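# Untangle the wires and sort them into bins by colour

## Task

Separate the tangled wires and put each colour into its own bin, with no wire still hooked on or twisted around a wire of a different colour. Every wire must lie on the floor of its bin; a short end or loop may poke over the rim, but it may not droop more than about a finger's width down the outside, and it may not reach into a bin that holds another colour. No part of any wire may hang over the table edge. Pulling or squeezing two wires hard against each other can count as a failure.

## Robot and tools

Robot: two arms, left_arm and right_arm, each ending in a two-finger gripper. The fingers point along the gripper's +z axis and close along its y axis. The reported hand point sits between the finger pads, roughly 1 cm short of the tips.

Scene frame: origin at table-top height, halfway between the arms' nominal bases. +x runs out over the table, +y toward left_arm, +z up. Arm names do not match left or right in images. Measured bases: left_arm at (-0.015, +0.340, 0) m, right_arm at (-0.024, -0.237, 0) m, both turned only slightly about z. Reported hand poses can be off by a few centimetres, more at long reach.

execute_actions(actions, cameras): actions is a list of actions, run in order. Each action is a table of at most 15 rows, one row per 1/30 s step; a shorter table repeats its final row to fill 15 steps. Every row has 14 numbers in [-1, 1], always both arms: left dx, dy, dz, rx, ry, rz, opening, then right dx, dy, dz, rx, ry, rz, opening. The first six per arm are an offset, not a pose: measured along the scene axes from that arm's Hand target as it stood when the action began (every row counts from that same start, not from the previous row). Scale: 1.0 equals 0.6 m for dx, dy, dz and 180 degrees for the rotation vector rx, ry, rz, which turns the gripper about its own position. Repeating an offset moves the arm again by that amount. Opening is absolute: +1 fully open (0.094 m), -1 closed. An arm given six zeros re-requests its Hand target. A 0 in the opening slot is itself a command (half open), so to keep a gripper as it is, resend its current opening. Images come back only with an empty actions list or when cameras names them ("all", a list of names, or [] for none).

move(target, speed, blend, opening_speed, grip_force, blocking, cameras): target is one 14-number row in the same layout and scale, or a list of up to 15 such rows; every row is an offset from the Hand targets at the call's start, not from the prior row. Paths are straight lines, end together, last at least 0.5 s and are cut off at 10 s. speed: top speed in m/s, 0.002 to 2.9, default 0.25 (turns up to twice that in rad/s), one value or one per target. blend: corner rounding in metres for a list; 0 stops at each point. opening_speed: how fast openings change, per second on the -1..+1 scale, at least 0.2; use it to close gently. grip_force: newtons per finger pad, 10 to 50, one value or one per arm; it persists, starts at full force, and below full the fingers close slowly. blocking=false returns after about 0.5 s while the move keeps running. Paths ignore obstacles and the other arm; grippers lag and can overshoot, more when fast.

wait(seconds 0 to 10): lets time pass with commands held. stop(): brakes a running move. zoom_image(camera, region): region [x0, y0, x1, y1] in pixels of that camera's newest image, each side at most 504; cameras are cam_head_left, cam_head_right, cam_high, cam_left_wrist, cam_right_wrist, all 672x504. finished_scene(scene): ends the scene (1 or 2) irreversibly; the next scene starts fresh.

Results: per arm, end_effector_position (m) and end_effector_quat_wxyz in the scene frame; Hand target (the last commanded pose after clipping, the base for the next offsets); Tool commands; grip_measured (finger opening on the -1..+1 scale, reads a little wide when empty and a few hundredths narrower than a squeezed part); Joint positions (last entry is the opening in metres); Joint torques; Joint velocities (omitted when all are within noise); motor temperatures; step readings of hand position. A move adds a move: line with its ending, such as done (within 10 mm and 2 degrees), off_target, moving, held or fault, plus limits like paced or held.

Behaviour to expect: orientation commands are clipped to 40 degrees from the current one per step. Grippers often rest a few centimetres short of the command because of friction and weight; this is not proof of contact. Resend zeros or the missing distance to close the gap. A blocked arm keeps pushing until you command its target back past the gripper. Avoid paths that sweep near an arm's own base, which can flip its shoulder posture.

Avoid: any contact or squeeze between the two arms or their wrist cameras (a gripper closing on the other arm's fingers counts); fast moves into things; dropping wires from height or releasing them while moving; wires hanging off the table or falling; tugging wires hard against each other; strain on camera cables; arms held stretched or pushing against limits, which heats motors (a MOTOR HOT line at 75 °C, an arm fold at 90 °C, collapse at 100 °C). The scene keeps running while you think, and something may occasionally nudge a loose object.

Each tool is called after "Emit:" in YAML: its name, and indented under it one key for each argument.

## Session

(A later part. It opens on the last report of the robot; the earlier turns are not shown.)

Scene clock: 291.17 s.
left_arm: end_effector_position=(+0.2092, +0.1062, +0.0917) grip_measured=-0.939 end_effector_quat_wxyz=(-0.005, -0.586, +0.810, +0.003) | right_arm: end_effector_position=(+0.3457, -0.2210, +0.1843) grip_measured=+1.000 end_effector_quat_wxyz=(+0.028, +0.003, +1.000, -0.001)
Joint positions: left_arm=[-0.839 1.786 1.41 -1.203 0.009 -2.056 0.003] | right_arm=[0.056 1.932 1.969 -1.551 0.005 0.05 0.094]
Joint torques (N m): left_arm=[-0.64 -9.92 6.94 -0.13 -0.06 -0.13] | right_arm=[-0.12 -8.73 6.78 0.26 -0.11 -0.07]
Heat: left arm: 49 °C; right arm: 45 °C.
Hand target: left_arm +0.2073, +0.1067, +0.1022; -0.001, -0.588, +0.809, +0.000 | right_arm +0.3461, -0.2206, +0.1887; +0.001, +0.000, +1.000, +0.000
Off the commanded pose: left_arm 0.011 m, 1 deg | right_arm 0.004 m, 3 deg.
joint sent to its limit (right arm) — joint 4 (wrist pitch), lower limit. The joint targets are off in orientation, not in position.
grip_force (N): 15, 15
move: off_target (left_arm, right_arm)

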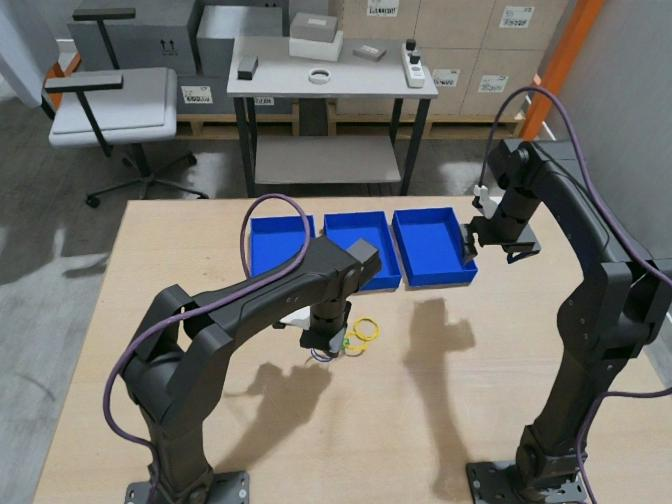

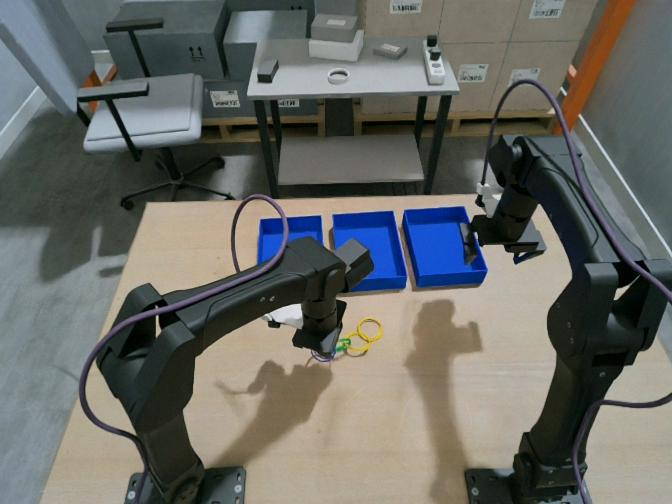

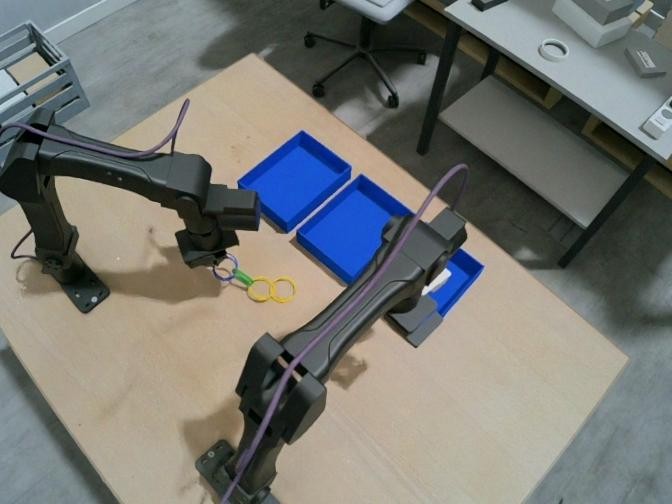

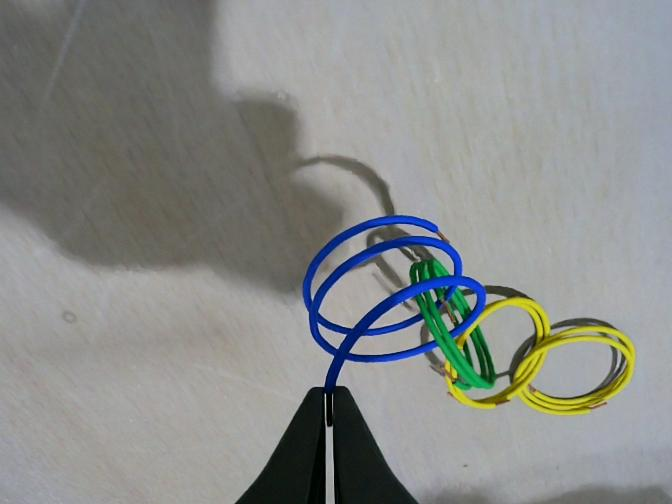

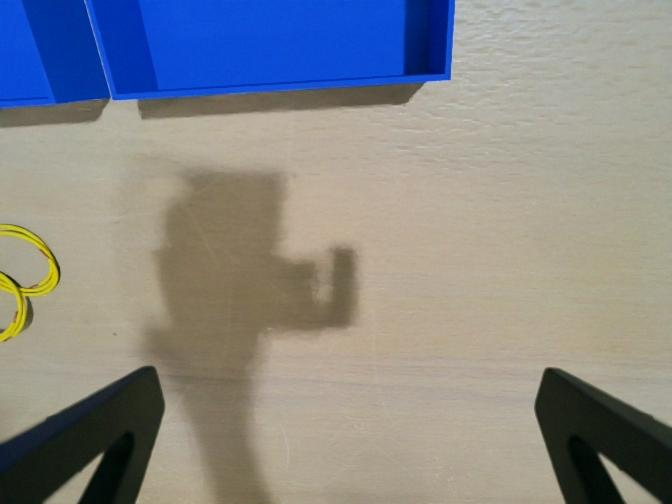

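Emit:
move:
  target: [-0.02,0,0.06,0,0,0,-1,0,0,0,0,0,0,1]
  speed: 0.05
  cameras: ["cam_left_wrist","cam_high","cam_head_left"]

Emit:
zoom_image:
  camera: "cam_left_wrist"
  region: [220, 250, 620, 504]

Emit:
zoom_image:
  camera: "cam_high"
  region: [190, 200, 340, 320]

Emit:
zoom_image:
  camera: "cam_head_left"
  region: [270, 280, 410, 390]

Scene clock: 306.20 s.
left_arm: end_effector_position=(+0.1979, +0.1050, +0.1277) grip_measured=-0.939 end_effector_quat_wxyz=(-0.005, -0.585, +0.811, +0.004) | right_arm: end_effector_position=(+0.3457, -0.2210, +0.1843) grip_measured=+1.000 end_effector_quat_wxyz=(+0.028, +0.003, +1.000, -0.001)
Joint positions: left_arm=[-0.867 1.751 1.51 -1.338 0.009 -2.083 0.003] | right_arm=[0.056 1.932 1.969 -1.551 0.005 0.05 0.094]
Joint torques (N m): left_arm=[-0.68 -9.61 7.08 -0.12 -0.06 -0.11] | right_arm=[-0.13 -8.73 6.78 0.26 -0.11 -0.08]
Heat: left arm: 51 °C; right arm: 45 °C.
Hand target: left_arm +0.1952, +0.1067, +0.1382; -0.001, -0.588, +0.809, +0.000 | right_arm +0.3461, -0.2206, +0.1887; +0.001, +0.000, +1.000, +0.000
Off the commanded pose: left_arm 0.011 m, 1 deg | right_arm 0.004 m, 3 deg.
joint sent to its limit (right arm) — joint 4 (wrist pitch), lower limit. The joint targets are off in orientation, not in position.
grip_force (N): 15, 15
move: off_target (left_arm, right_arm)
Images, in order (width x height): cam_head_left 672x504, cam_high 672x504, cam_left_wrist 672x504.

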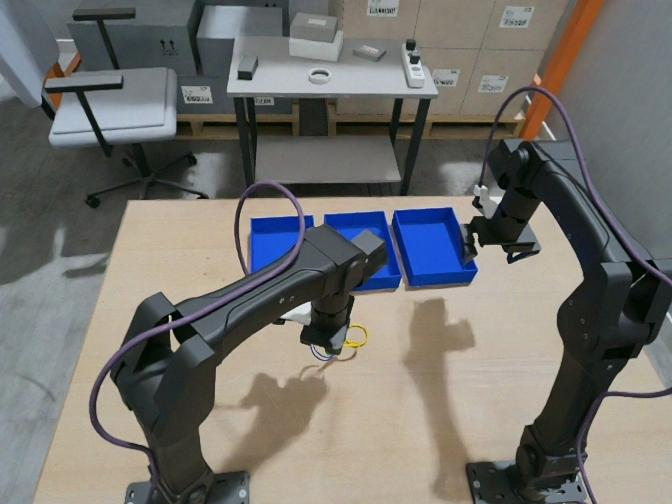

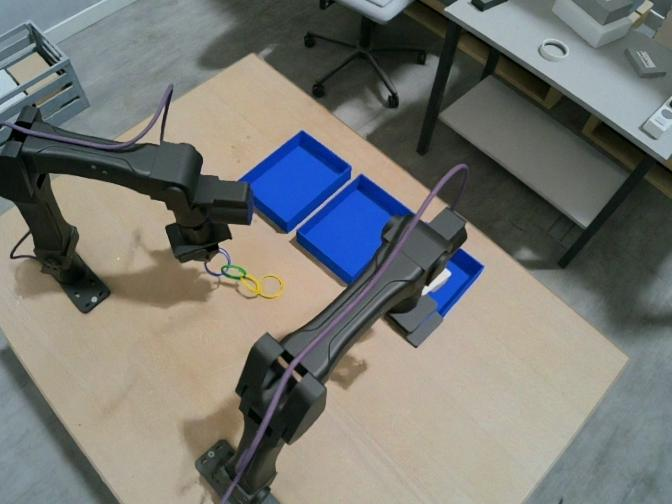

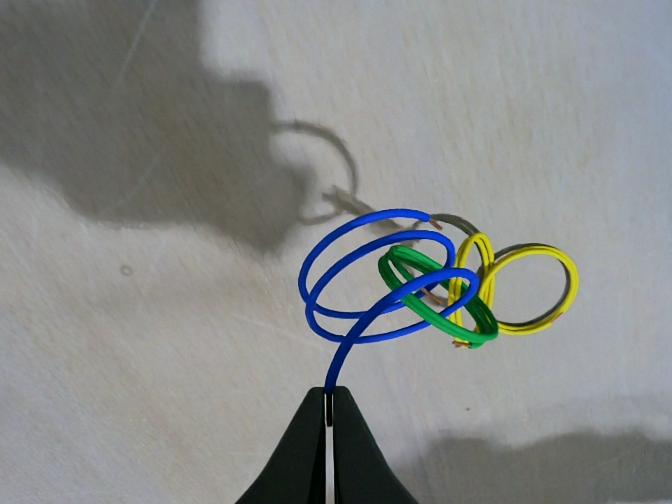

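Scaled by 1.260 from the camera's 672x504 image, which has a finer 960x720 frame.

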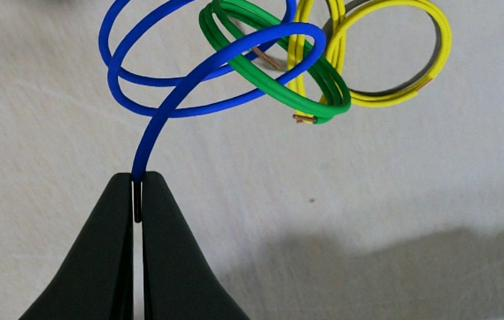

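Scaled by 3.360 from the camera's 672x504 image, which has a finer 960x720 frame.

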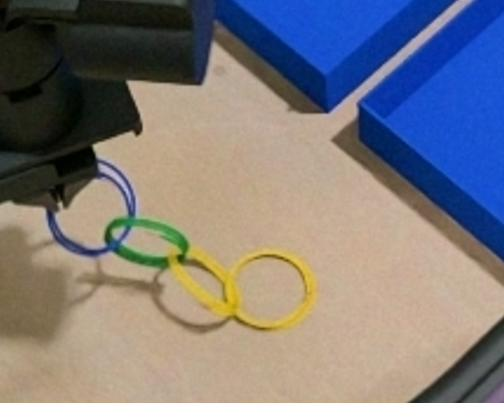

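Scaled by 3.600 from the camera's 672x504 image, which has a finer 960x720 frame.

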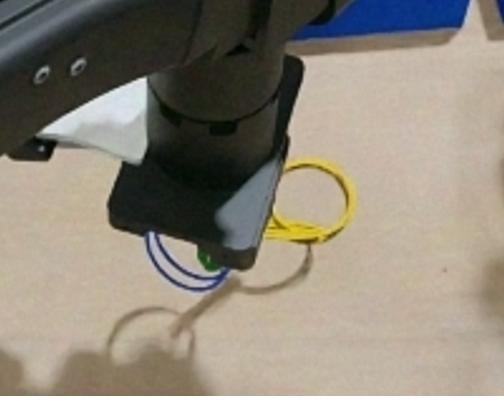

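Emit:
move:
  target: [0,-0.03,0.1,0,0,0,-1,0,0,0,0,0,0,1]
  speed: 0.05
  cameras: ["cam_left_wrist","cam_high","cam_head_left"]

Emit:
zoom_image:
  camera: "cam_left_wrist"
  region: [220, 200, 620, 504]

Emit:
zoom_image:
  camera: "cam_high"
  region: [190, 200, 340, 320]

Scene clock: 343.83 s.
left_arm: end_effector_position=(+0.1994, +0.0866, +0.1916) grip_measured=-0.939 end_effector_quat_wxyz=(-0.005, -0.578, +0.815, -0.029) | right_arm: end_effector_position=(+0.3457, -0.2210, +0.1843) grip_measured=+1.000 end_effector_quat_wxyz=(+0.028, +0.003, +1.000, -0.001)
Joint positions: left_arm=[-0.898 1.778 1.798 -1.534 0.014 -2.097 0.003] | right_arm=[0.056 1.932 1.969 -1.551 0.005 0.05 0.094]
Joint torques (N m): left_arm=[-0.7 -8.43 6.97 0.01 -0.03 -0.15] | right_arm=[-0.12 -8.73 6.78 0.26 -0.11 -0.07]
Heat: left arm: 49 °C; right arm: 45 °C.
Hand target: left_arm +0.1953, +0.0887, +0.1982; +0.000, -0.588, +0.809, +0.000 | right_arm +0.3461, -0.2206, +0.1887; +0.001, +0.000, +1.000, +0.000
Off the commanded pose: left_arm 0.008 m, 4 deg | right_arm 0.004 m, 3 deg.
joint sent to its limit (left arm) — joint 4 (wrist pitch), lower limit; joint 6 (wrist roll), lower limit. The joint targets are off in orientation, not in position.
joint sent to its limit (right arm) — joint 4 (wrist pitch), lower limit. The joint targets are off in orientation, not in position.
grip_force (N): 15, 15
move: off_target (left_arm, right_arm)
Images, in order (width x height): cam_head_left 672x504, cam_high 672x504, cam_left_wrist 672x504.

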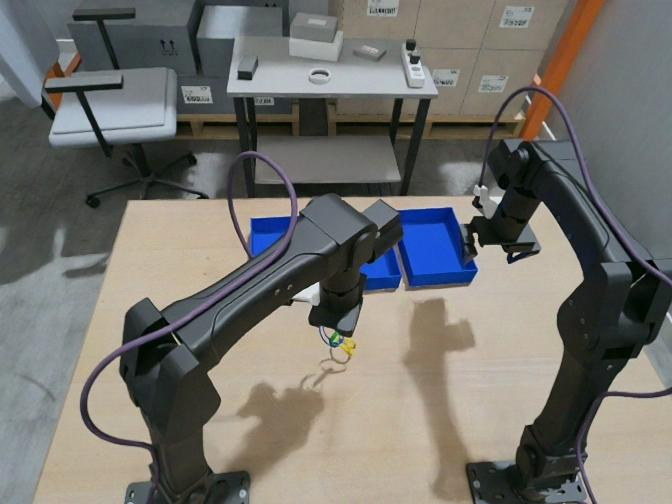

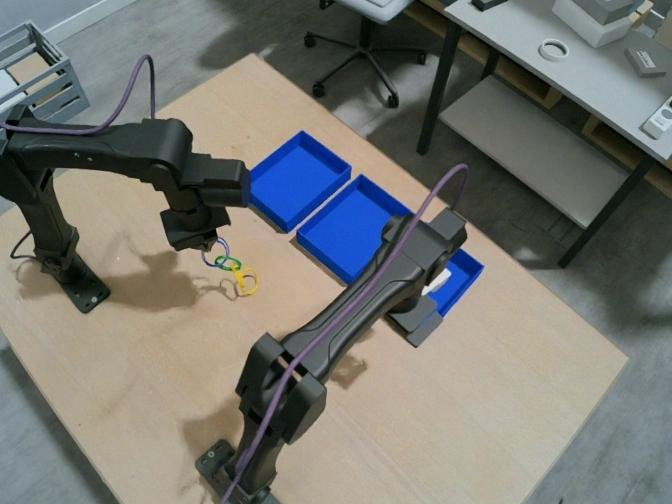

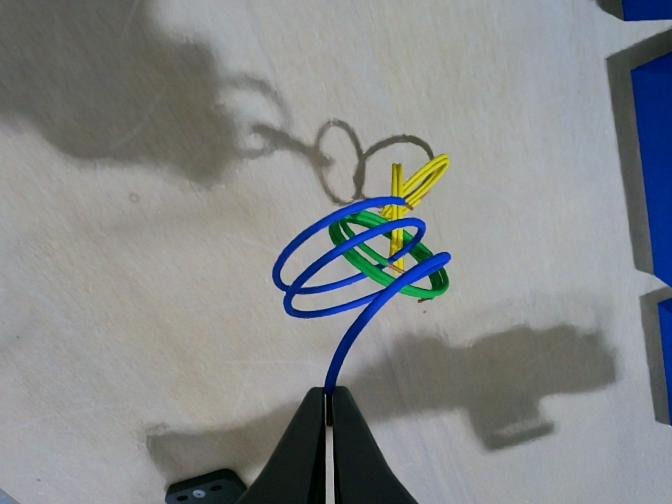

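Scaled by 1.260 from the camera's 672x504 image, which has a finer 960x720 frame.

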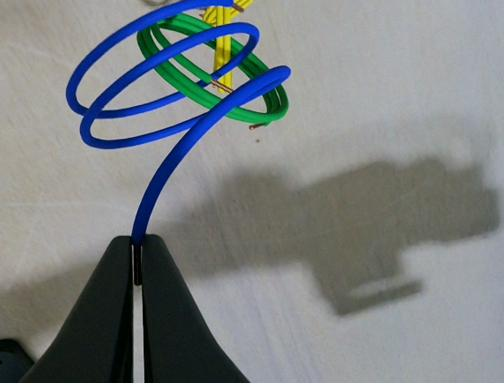

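Scaled by 3.360 from the camera's 672x504 image, which has a finer 960x720 frame.

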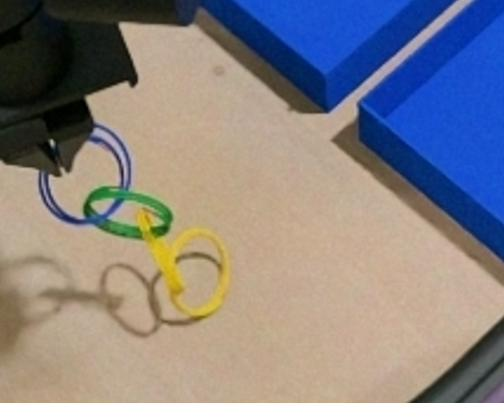

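Emit:
move:
  target: [-0.03,0.03,-0.175,0,0,-0.15,-1,0,0,0,0,0,0,1]
  speed: 0.08
  cameras: ["cam_left_wrist","cam_high","cam_head_left"]

Emit:
zoom_image:
  camera: "cam_left_wrist"
  region: [220, 200, 620, 504]

Emit:
zoom_image:
  camera: "cam_high"
  region: [190, 200, 340, 320]

Scene clock: 421.47 s.
left_arm: end_effector_position=(+0.1770, +0.1065, +0.0899) grip_measured=-0.939 end_effector_quat_wxyz=(-0.010, -0.390, +0.921, +0.009) | right_arm: end_effector_position=(+0.3457, -0.2210, +0.1843) grip_measured=+1.000 end_effector_quat_wxyz=(+0.028, +0.003, +1.000, -0.001)
Joint positions: left_arm=[-0.911 1.721 1.324 -1.198 0.015 -1.677 0.003] | right_arm=[0.056 1.932 1.969 -1.551 0.005 0.05 0.094]
Joint torques (N m): left_arm=[-0.61 -9.62 4.64 0.27 -0.1 0.02] | right_arm=[-0.12 -8.72 6.8 0.26 -0.11 -0.07]
Heat: left arm: 49 °C; right arm: 46 °C.
Hand target: left_arm +0.1772, +0.1068, +0.0931; -0.001, -0.383, +0.924, +0.001 | right_arm +0.3461, -0.2206, +0.1887; +0.001, +0.000, +1.000, +0.000
Off the commanded pose: left_arm 0.003 m, 2 deg | right_arm 0.004 m, 3 deg.
joint sent to its limit (right arm) — joint 4 (wrist pitch), lower limit. The joint targets are off in orientation, not in position.
grip_force (N): 15, 15
move: off_target (right_arm)
Images, in order (width x height): cam_head_left 672x504, cam_high 672x504, cam_left_wrist 672x504.

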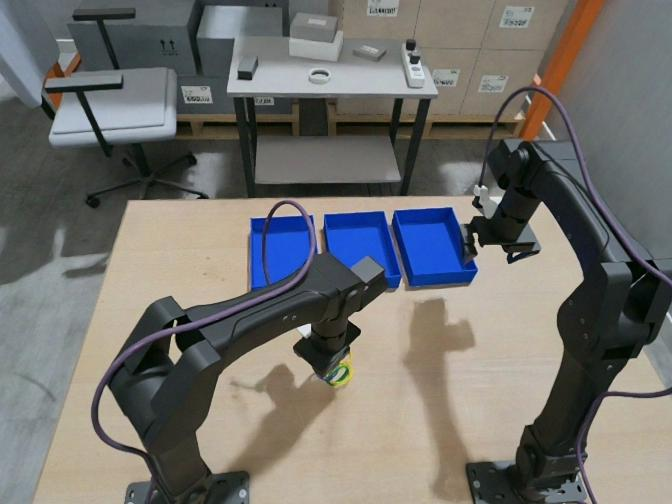

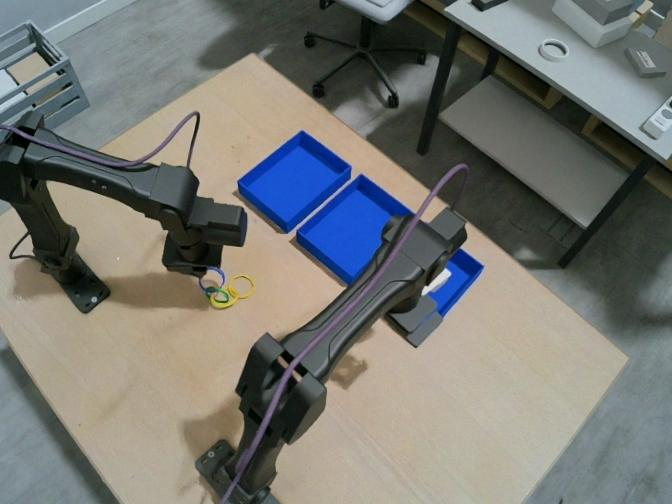

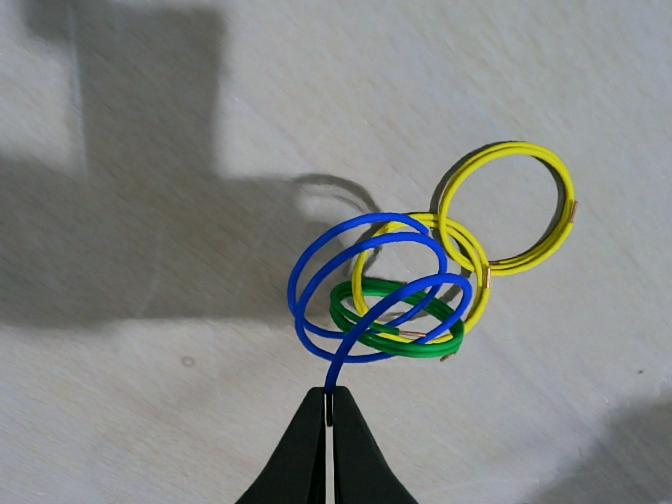

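Scaled by 1.260 from the camera's 672x504 image, which has a finer 960x720 frame.

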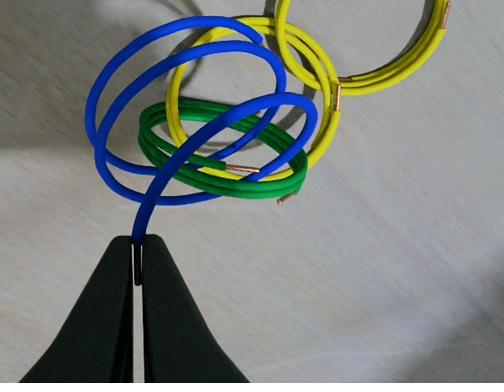

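Scaled by 3.360 from the camera's 672x504 image, which has a finer 960x720 frame.

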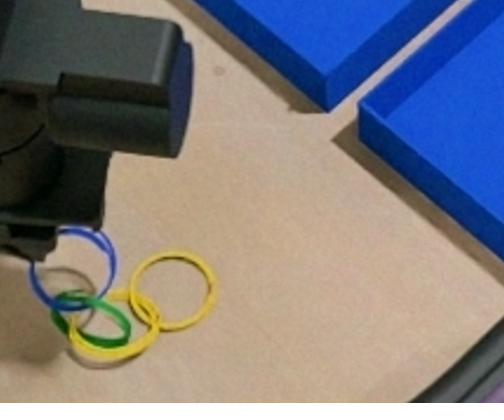

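Emit:
move:
  target:
    - [0.02,0.107,0,0,0,0,-1,0,0,0,0,0,0,1]
    - [0.138,0.155,0,0,0,0,-1,0,0,0,0,0,0,1]
    - [0.257,0.107,0,0,0,0,-1,0,0,0,0,0,0,1]
    - [0.295,-0.012,0,0,0,0,-1,0,0,0,0,0,0,1]
  speed: 0.06
  blend: 0.03
  cameras: ["cam_left_wrist","cam_high","cam_head_left"]

Emit:
zoom_image:
  camera: "cam_left_wrist"
  region: [220, 200, 620, 504]

Scene clock: 440.83 s.
left_arm: end_effector_position=(+0.3549, +0.0981, +0.0977) grip_measured=-0.939 end_effector_quat_wxyz=(+0.001, -0.380, +0.925, -0.014) | right_arm: end_effector_position=(+0.3457, -0.2210, +0.1843) grip_measured=+1.000 end_effector_quat_wxyz=(+0.028, +0.003, +1.000, -0.001)
Joint positions: left_arm=[-0.61 2.246 2.099 -1.399 0.014 -1.354 0.003] | right_arm=[0.056 1.932 1.969 -1.551 0.005 0.05 0.094]
Joint torques (N m): left_arm=[-0.53 -10.41 7.13 0.04 -0.06 -0.12] | right_arm=[-0.12 -8.73 6.78 0.26 -0.11 -0.07]
Heat: left arm: 47 °C; right arm: 46 °C.
Hand target: left_arm +0.3542, +0.0995, +0.0933; +0.000, -0.383, +0.924, +0.000 | right_arm +0.3461, -0.2206, +0.1887; +0.001, +0.000, +1.000, +0.000
Off the commanded pose: left_arm 0.005 m, 2 deg | right_arm 0.004 m, 3 deg.
joint sent to its limit (right arm) — joint 4 (wrist pitch), lower limit. The joint targets are off in orientation, not in position.
grip_force (N): 15, 15
move: off_target (right_arm)
Images, in order (width x height): cam_head_left 672x504, cam_high 672x504, cam_left_wrist 672x504.

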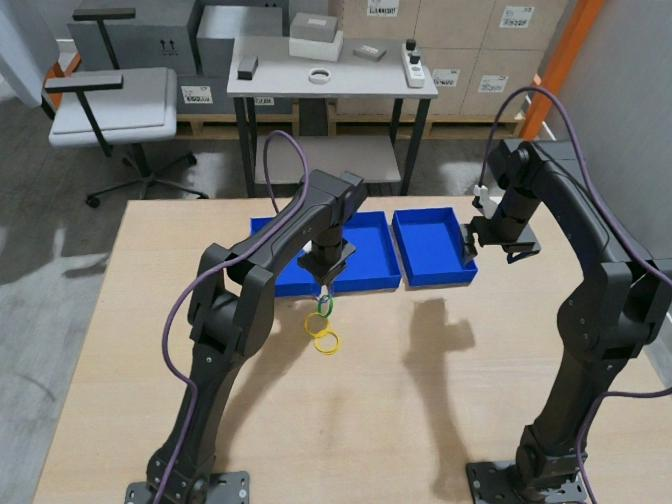

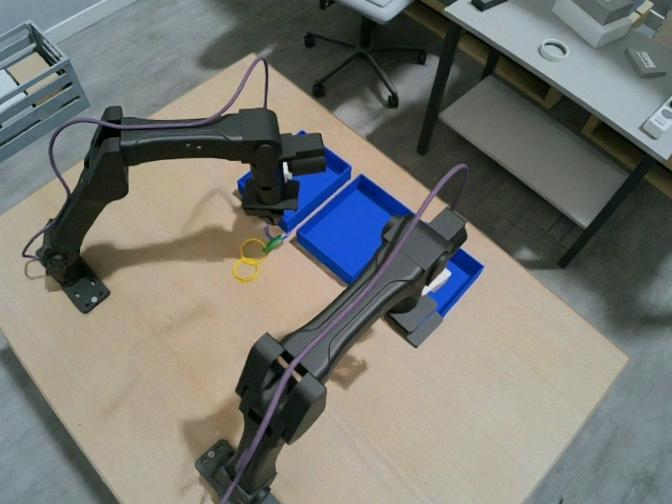

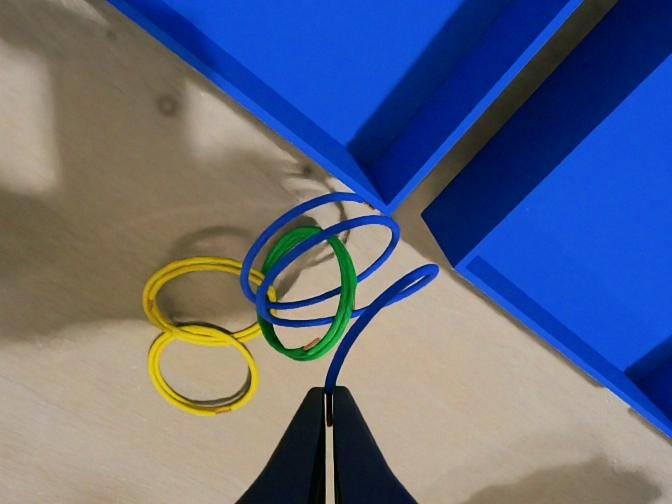

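Scaled by 1.260 from the camera's 672x504 image, which has a finer 960x720 frame.

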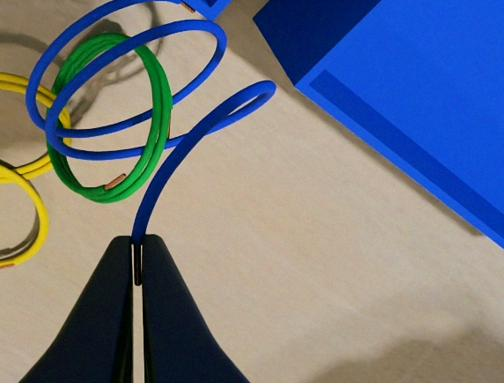

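Emit:
move:
  target:
    - [-0.08,-0.117,0,0,0,0,-1,0,0,0,0,0,0,1]
    - [-0.19,-0.117,0,0,0,0,-1,0,0,0,0,0,0,1]
    - [-0.285,-0.03,0,0,0,0,-1,0,0,0,0,0,0,1]
  speed: 0.06
  blend: 0.03
  cameras: ["cam_left_wrist","cam_high"]

Emit:
zoom_image:
  camera: "cam_left_wrist"
  region: [220, 180, 620, 484]

Scene clock: 457.27 s.
left_arm: end_effector_position=(+0.1836, +0.0811, +0.0905) grip_measured=-0.939 end_effector_quat_wxyz=(-0.009, -0.380, +0.925, +0.008) | right_arm: end_effector_position=(+0.3457, -0.2210, +0.1843) grip_measured=+1.000 end_effector_quat_wxyz=(+0.028, +0.003, +1.000, -0.001)
Joint positions: left_arm=[-0.946 1.806 1.429 -1.213 0.013 -1.692 0.003] | right_arm=[0.056 1.932 1.969 -1.551 0.005 0.05 0.094]
Joint torques (N m): left_arm=[-0.69 -10.45 4.41 0.25 -0.05 -0.13] | right_arm=[-0.12 -8.75 6.78 0.26 -0.11 -0.07]
Heat: left arm: 51 °C; right arm: 46 °C.
Hand target: left_arm +0.1831, +0.0816, +0.0933; -0.001, -0.383, +0.924, +0.001 | right_arm +0.3461, -0.2206, +0.1887; +0.001, +0.000, +1.000, +0.000
Off the commanded pose: left_arm 0.003 m, 1 deg | right_arm 0.004 m, 3 deg.
joint sent to its limit (right arm) — joint 4 (wrist pitch), lower limit. The joint targets are off in orientation, not in position.
grip_force (N): 15, 15
move: off_target (right_arm)
Images, in order (width x height): cam_high 672x504, cam_left_wrist 672x504.

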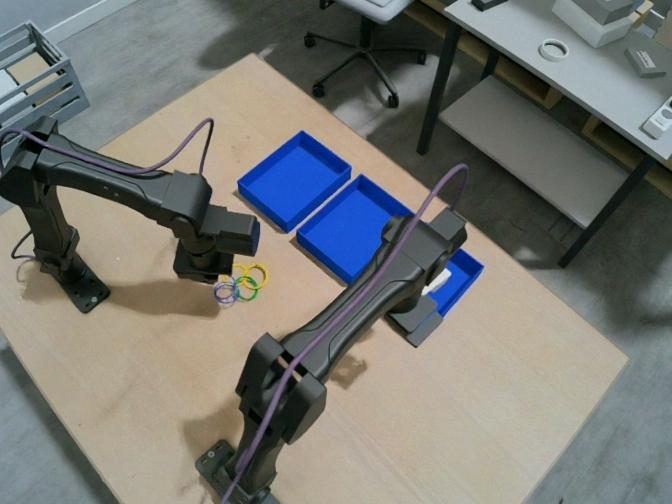

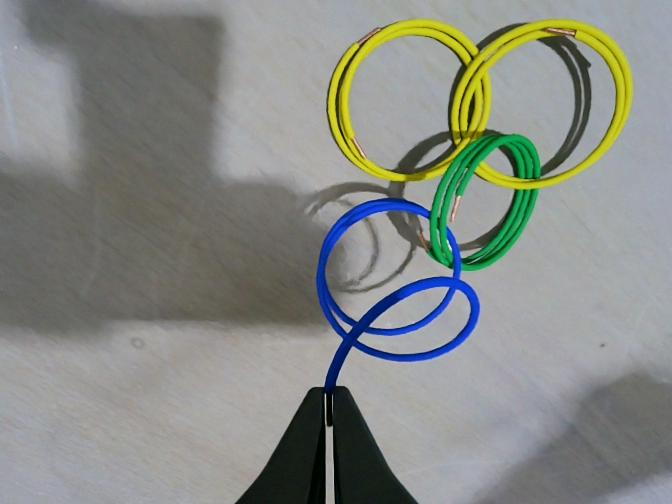

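Scaled by 1.260 from the camera's 672x504 image, which has a finer 960x720 frame.

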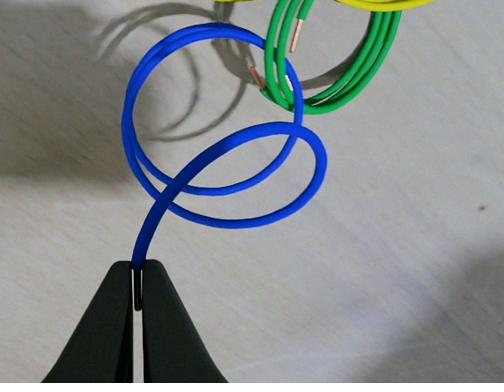

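Emit:
move:
  target:
    - [-0.055,0.03,0,0,0,0,-1,0,0,0,0,0,0,1]
    - [-0.02,0.147,0,0,0,0,-1,0,0,0,0,0,0,1]
    - [0.09,0.197,0,0,0,0,-1,0,0,0,0,0,0,1]
    - [0.19,0.147,0,0,0,0,-1,0,0,0,0,0,0,1]
    - [0.23,0.03,0,0,0,0,-1,0,0,0,0,0,0,1]
  speed: 0.06
  blend: 0.025
  cameras: ["cam_left_wrist","cam_high"]

Emit:
zoom_image:
  camera: "cam_left_wrist"
  region: [150, 130, 620, 484]

Scene clock: 491.07 s.
left_arm: end_effector_position=(+0.3215, +0.0988, +0.0962) grip_measured=-0.939 end_effector_quat_wxyz=(+0.000, -0.380, +0.925, -0.013) | right_arm: end_effector_position=(+0.3457, -0.2210, +0.1843) grip_measured=+1.000 end_effector_quat_wxyz=(+0.028, +0.003, +1.000, -0.001)
Joint positions: left_arm=[-0.653 2.115 1.884 -1.318 0.013 -1.398 0.003] | right_arm=[0.056 1.932 1.969 -1.551 0.005 0.05 0.094]
Joint torques (N m): left_arm=[-0.5 -9.74 7.23 -0.01 -0.08 -0.09] | right_arm=[-0.12 -8.76 6.79 0.26 -0.11 -0.07]
Heat: left arm: 49 °C; right arm: 47 °C.
Hand target: left_arm +0.3212, +0.0996, +0.0933; +0.000, -0.383, +0.924, +0.000 | right_arm +0.3461, -0.2206, +0.1887; +0.001, +0.000, +1.000, +0.000
Off the commanded pose: left_arm 0.003 m, 2 deg | right_arm 0.004 m, 3 deg.
joint sent to its limit (right arm) — joint 4 (wrist pitch), lower limit. The joint targets are off in orientation, not in position.
grip_force (N): 15, 15
move: off_target (right_arm); blend cut to 0.0188 m at target 1
Images, in order (width x height): cam_high 672x504, cam_left_wrist 672x504.

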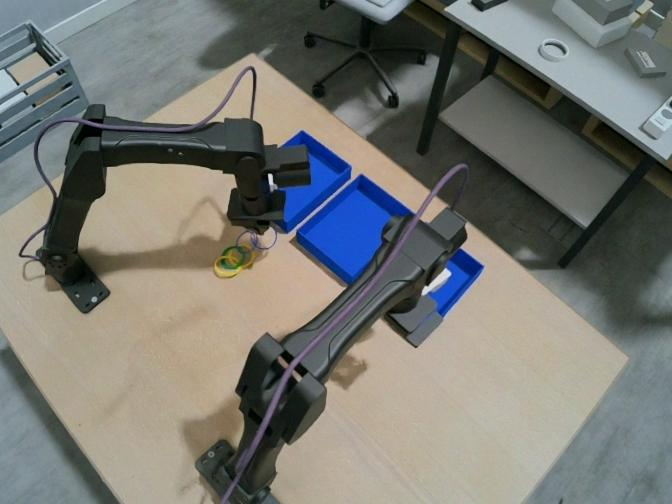

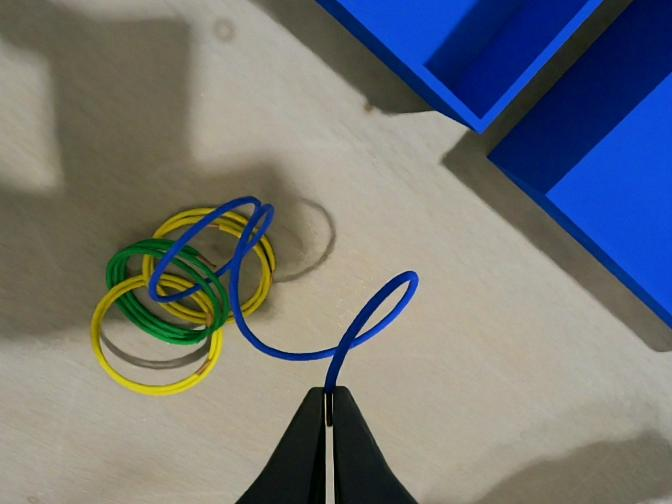

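Scaled by 1.072 from the camera's 672x504 image, which has a finer 960x720 frame.

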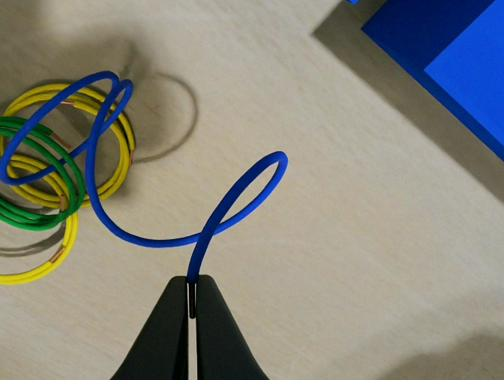

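Emit:
move:
  target:
    - [-0.01,-0.1,0.02,0,0,0,-1,0,0,0,0,0,0,1]
    - [-0.1,-0.14,0.02,0,0,0,-1,0,0,0,0,0,0,1]
  speed: 0.06
  blend: 0.025
  cameras: ["cam_left_wrist","cam_high"]

Emit:
zoom_image:
  camera: "cam_left_wrist"
  region: [100, 100, 570, 454]

Scene clock: 504.10 s.
left_arm: end_effector_position=(+0.2600, +0.0154, +0.0977) grip_measured=-0.939 end_effector_quat_wxyz=(-0.011, -0.379, +0.925, +0.011) | right_arm: end_effector_position=(+0.3457, -0.2210, +0.1843) grip_measured=+1.000 end_effector_quat_wxyz=(+0.028, +0.003, +1.000, -0.001)
Joint positions: left_arm=[-0.899 2.228 2.07 -1.44 0.013 -1.641 0.003] | right_arm=[0.056 1.932 1.969 -1.551 0.005 0.05 0.094]
Joint torques (N m): left_arm=[-0.36 -14.54 4.37 0.28 -0.08 -0.12] | right_arm=[-0.1 -8.73 6.78 0.27 -0.11 -0.07]
Heat: left arm: 50 °C; right arm: 47 °C.
Hand target: left_arm +0.2612, +0.0156, +0.1052; -0.001, -0.383, +0.924, +0.001 | right_arm +0.3461, -0.2206, +0.1887; +0.001, +0.000, +1.000, +0.000
Off the commanded pose: left_arm 0.008 m, 2 deg | right_arm 0.004 m, 3 deg.
joint sent to its limit (right arm) — joint 4 (wrist pitch), lower limit. The joint targets are off in orientation, not in position.
grip_force (N): 15, 15
move: off_target (right_arm)
Images, in order (width x height): cam_high 672x504, cam_left_wrist 672x504.

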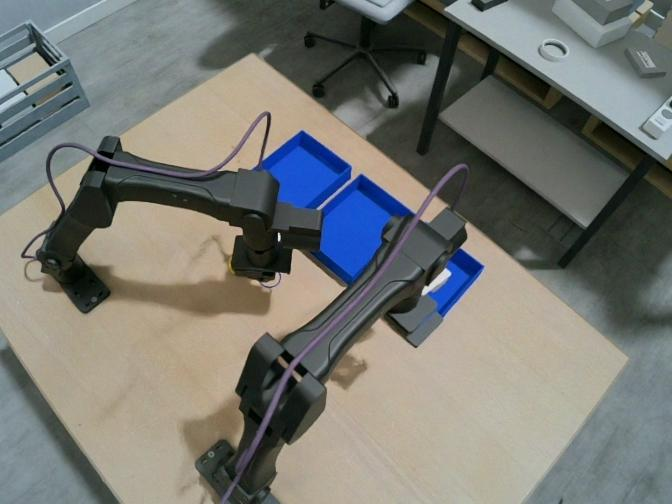

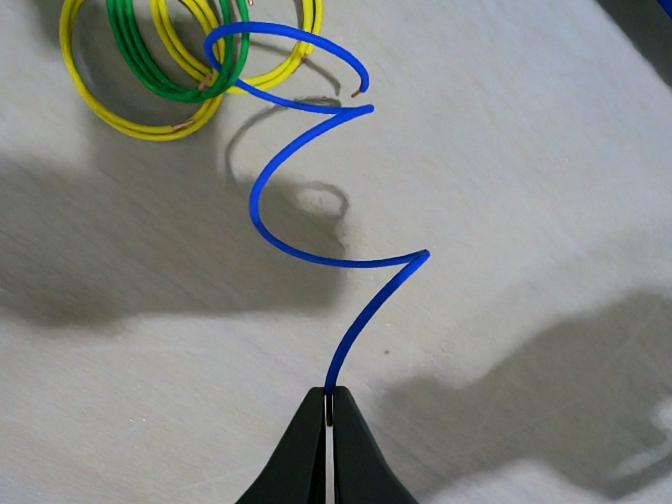

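Scaled by 1.072 from the camera's 672x504 image, which has a finer 960x720 frame.

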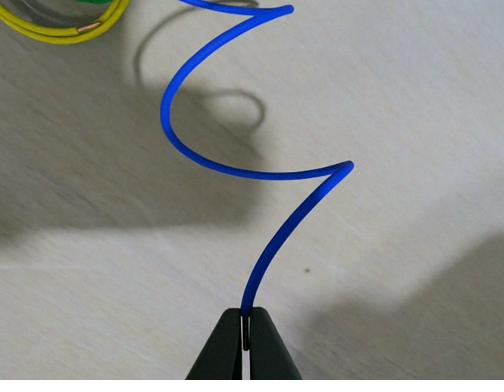

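Emit:
move:
  target:
    - [-0.15,0.0,-0.01,0,0,0,-1,0,0,0,0,0,0,1]
    - [-0.19,0.12,-0.01,0,0,0,-1,0,0,0,0,0,0,1]
  speed: 0.06
  blend: 0.025
  cameras: ["cam_left_wrist","cam_high"]

Emit:
zoom_image:
  camera: "cam_left_wrist"
  region: [150, 100, 620, 454]

Scene clock: 519.20 s.
left_arm: end_effector_position=(+0.1441, +0.0845, +0.0975) grip_measured=-0.939 end_effector_quat_wxyz=(-0.008, -0.383, +0.924, +0.007) | right_arm: end_effector_position=(+0.3457, -0.2210, +0.1843) grip_measured=+1.000 end_effector_quat_wxyz=(+0.028, +0.003, +1.000, -0.001)
Joint positions: left_arm=[-1.043 1.705 1.337 -1.219 0.013 -1.795 0.003] | right_arm=[0.056 1.932 1.969 -1.551 0.005 0.05 0.094]
Joint torques (N m): left_arm=[0.49 -9.03 4.56 0.31 -0.06 0.02] | right_arm=[-0.1 -8.73 6.79 0.26 -0.11 -0.07]
Motor temperatures (°C): left_arm=[33 56 47 32 31 33 35] | right_arm=[31 47 44 35 34 32 33]
Heat: left arm: 56 °C; right arm: 47 °C.
Hand target: left_arm +0.1472, +0.0876, +0.0992; -0.001, -0.383, +0.924, +0.000 | right_arm +0.3461, -0.2206, +0.1887; +0.001, +0.000, +1.000, +0.000
Off the commanded pose: left_arm 0.005 m, 1 deg | right_arm 0.004 m, 3 deg.
joint sent to its limit (right arm) — joint 4 (wrist pitch), lower limit. The joint targets are off in orientation, not in position.
grip_force (N): 15, 15
move: off_target (right_arm)
Images, in order (width x height): cam_high 672x504, cam_left_wrist 672x504.

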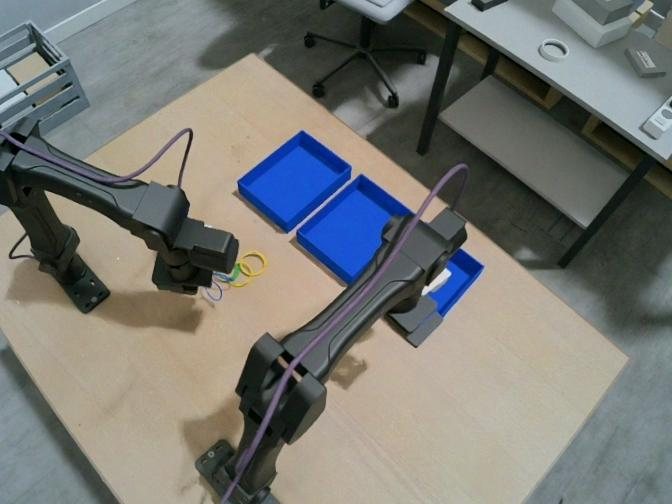

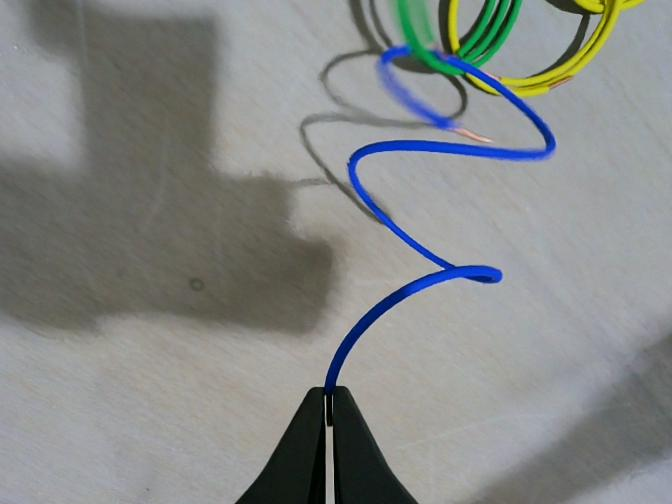

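Scaled by 1.072 from the camera's 672x504 image, which has a finer 960x720 frame.

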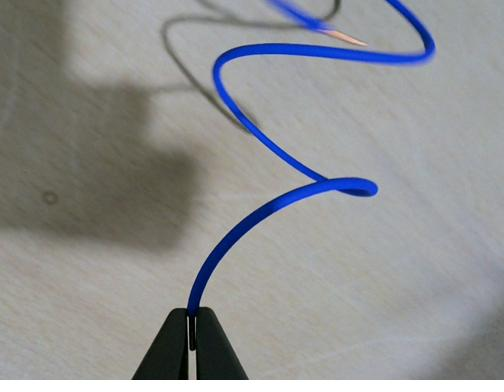

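Emit:
wait:
  seconds: 0.3
  cameras: ["cam_left_wrist","cam_high"]

Emit:
zoom_image:
  camera: "cam_left_wrist"
  region: [250, 0, 672, 316]

Emit:
zoom_image:
  camera: "cam_high"
  region: [180, 220, 300, 310]

Scene clock: 528.27 s.
left_arm: end_effector_position=(+0.1442, +0.0844, +0.0975) grip_measured=-0.939 end_effector_quat_wxyz=(-0.008, -0.383, +0.924, +0.007) | right_arm: end_effector_position=(+0.3457, -0.2210, +0.1843) grip_measured=+1.000 end_effector_quat_wxyz=(+0.028, +0.003, +1.000, -0.001)
Joint positions: left_arm=[-1.043 1.705 1.337 -1.219 0.013 -1.794 0.003] | right_arm=[0.056 1.932 1.969 -1.551 0.005 0.05 0.094]
Joint torques (N m): left_arm=[0.7 -9.09 4.41 0.25 -0.09 0.05] | right_arm=[-0.12 -8.73 6.78 0.26 -0.11 -0.07]
Heat: left arm: 53 °C; right arm: 47 °C.
Hand target: left_arm +0.1472, +0.0876, +0.0992; -0.001, -0.383, +0.924, +0.000 | right_arm +0.3461, -0.2206, +0.1887; +0.001, +0.000, +1.000, +0.000
Tool commands: left_gripper/opening=-1.0 right_gripper/opening=+1.0
Off the commanded pose: left_arm 0.005 m, 1 deg | right_arm 0.004 m, 3 deg.
grip_force (N): 15, 15
wait: 0.30 s; at rest from the start
Images, in order (width x height): cam_high 672x504, cam_left_wrist 672x504.

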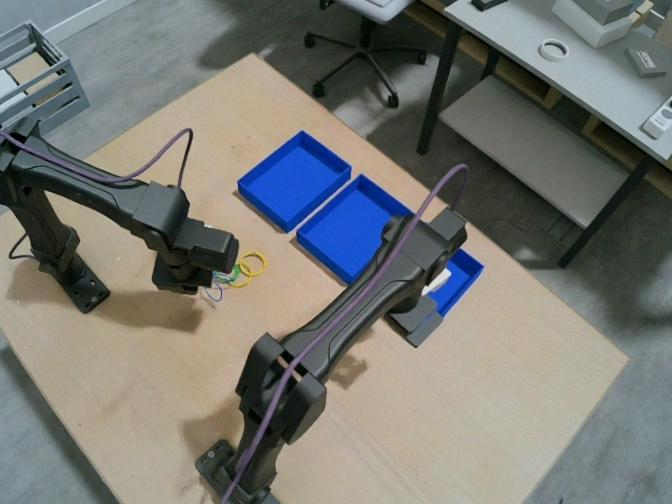

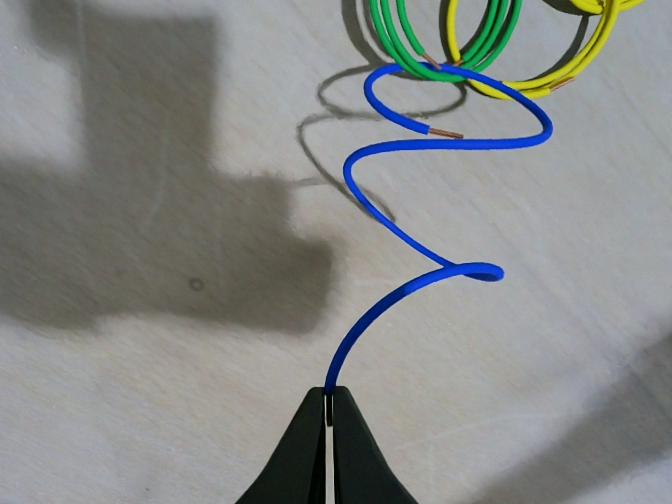

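Scaled by 1.194 from the camera's 672x504 image, which has a finer 960x720 frame.

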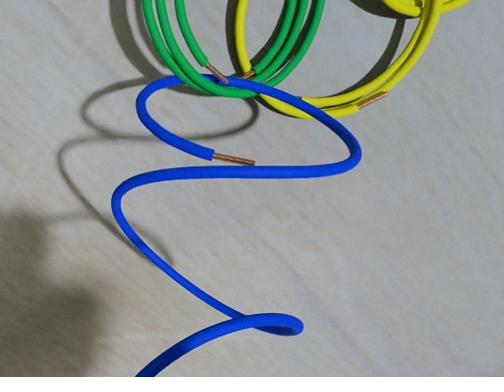

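Scaled by 4.200 from the camera's 672x504 image, which has a finer 960x720 frame.

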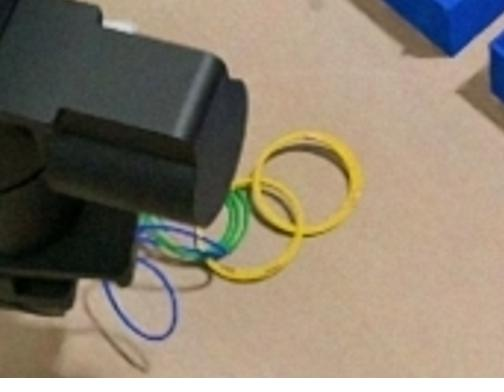

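Emit:
move:
  target:
    - [0.05,-0.15,0,0,0,0,-1,0,0,0,0,0,0,1]
    - [0.19,-0.2,0,0,0,0,-1,0,0,0,0,0,0,1]
  speed: 0.06
  blend: 0.025
  cameras: ["cam_left_wrist","cam_high"]

Emit:
zoom_image:
  camera: "cam_left_wrist"
  region: [150, 0, 620, 354]

Scene clock: 546.67 s.
left_arm: end_effector_position=(+0.2595, -0.0372, +0.1059) grip_measured=-0.939 end_effector_quat_wxyz=(-0.003, -0.384, +0.923, -0.017) | right_arm: end_effector_position=(+0.3457, -0.2210, +0.1843) grip_measured=+1.000 end_effector_quat_wxyz=(+0.028, +0.003, +1.000, -0.001)
Joint positions: left_arm=[-0.973 2.393 2.385 -1.531 0.013 -1.727 0.003] | right_arm=[0.056 1.932 1.969 -1.551 0.005 0.05 0.094]
Joint torques (N m): left_arm=[0.36 -11.11 6.74 -0.01 -0.12 0.04] | right_arm=[-0.12 -8.73 6.78 0.26 -0.11 -0.07]
Motor temperatures (°C): left_arm=[33 50 47 32 31 33 35] | right_arm=[31 47 44 35 34 32 33]
Heat: left arm: 50 °C; right arm: 47 °C.
Hand target: left_arm +0.2612, -0.0324, +0.0993; -0.001, -0.383, +0.924, +0.000 | right_arm +0.3461, -0.2206, +0.1887; +0.001, +0.000, +1.000, +0.000
Off the commanded pose: left_arm 0.008 m, 2 deg | right_arm 0.004 m, 3 deg.
joint sent to its limit (right arm) — joint 4 (wrist pitch), lower limit. The joint targets are off in orientation, not in position.
grip_force (N): 15, 15
move: off_target (right_arm)
Images, in order (width x height): cam_high 672x504, cam_left_wrist 672x504.

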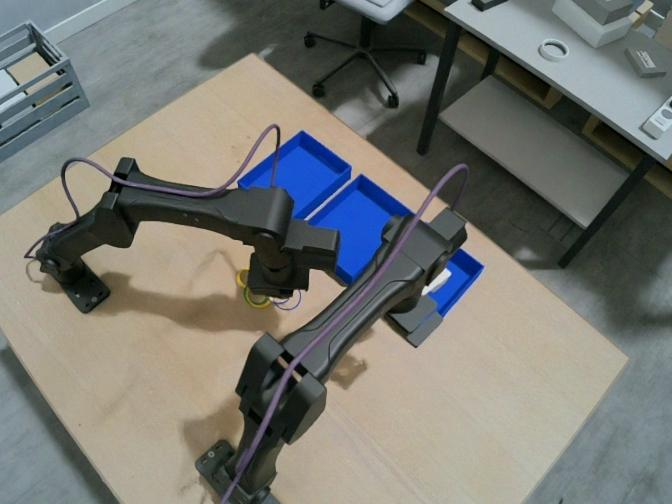

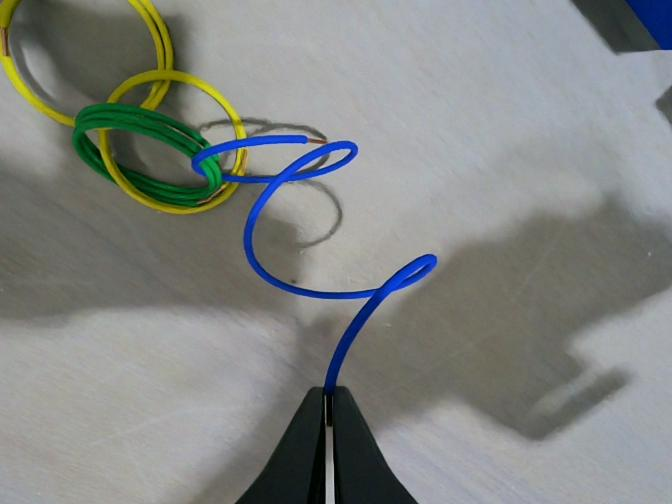

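Scaled by 1.072 from the camera's 672x504 image, which has a finer 960x720 frame.

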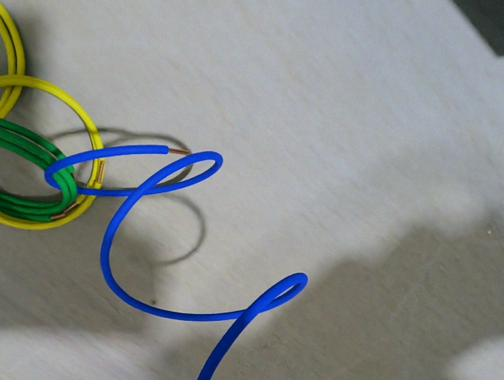

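Emit:
zoom_image:
  camera: "cam_left_wrist"
  region: [170, 100, 370, 220]

Scaled by 2.520 from the camera's 672x504 image, which has a finer 960x720 frame.

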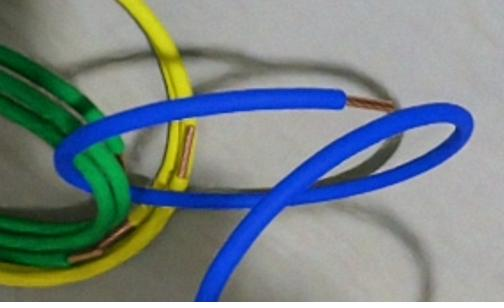

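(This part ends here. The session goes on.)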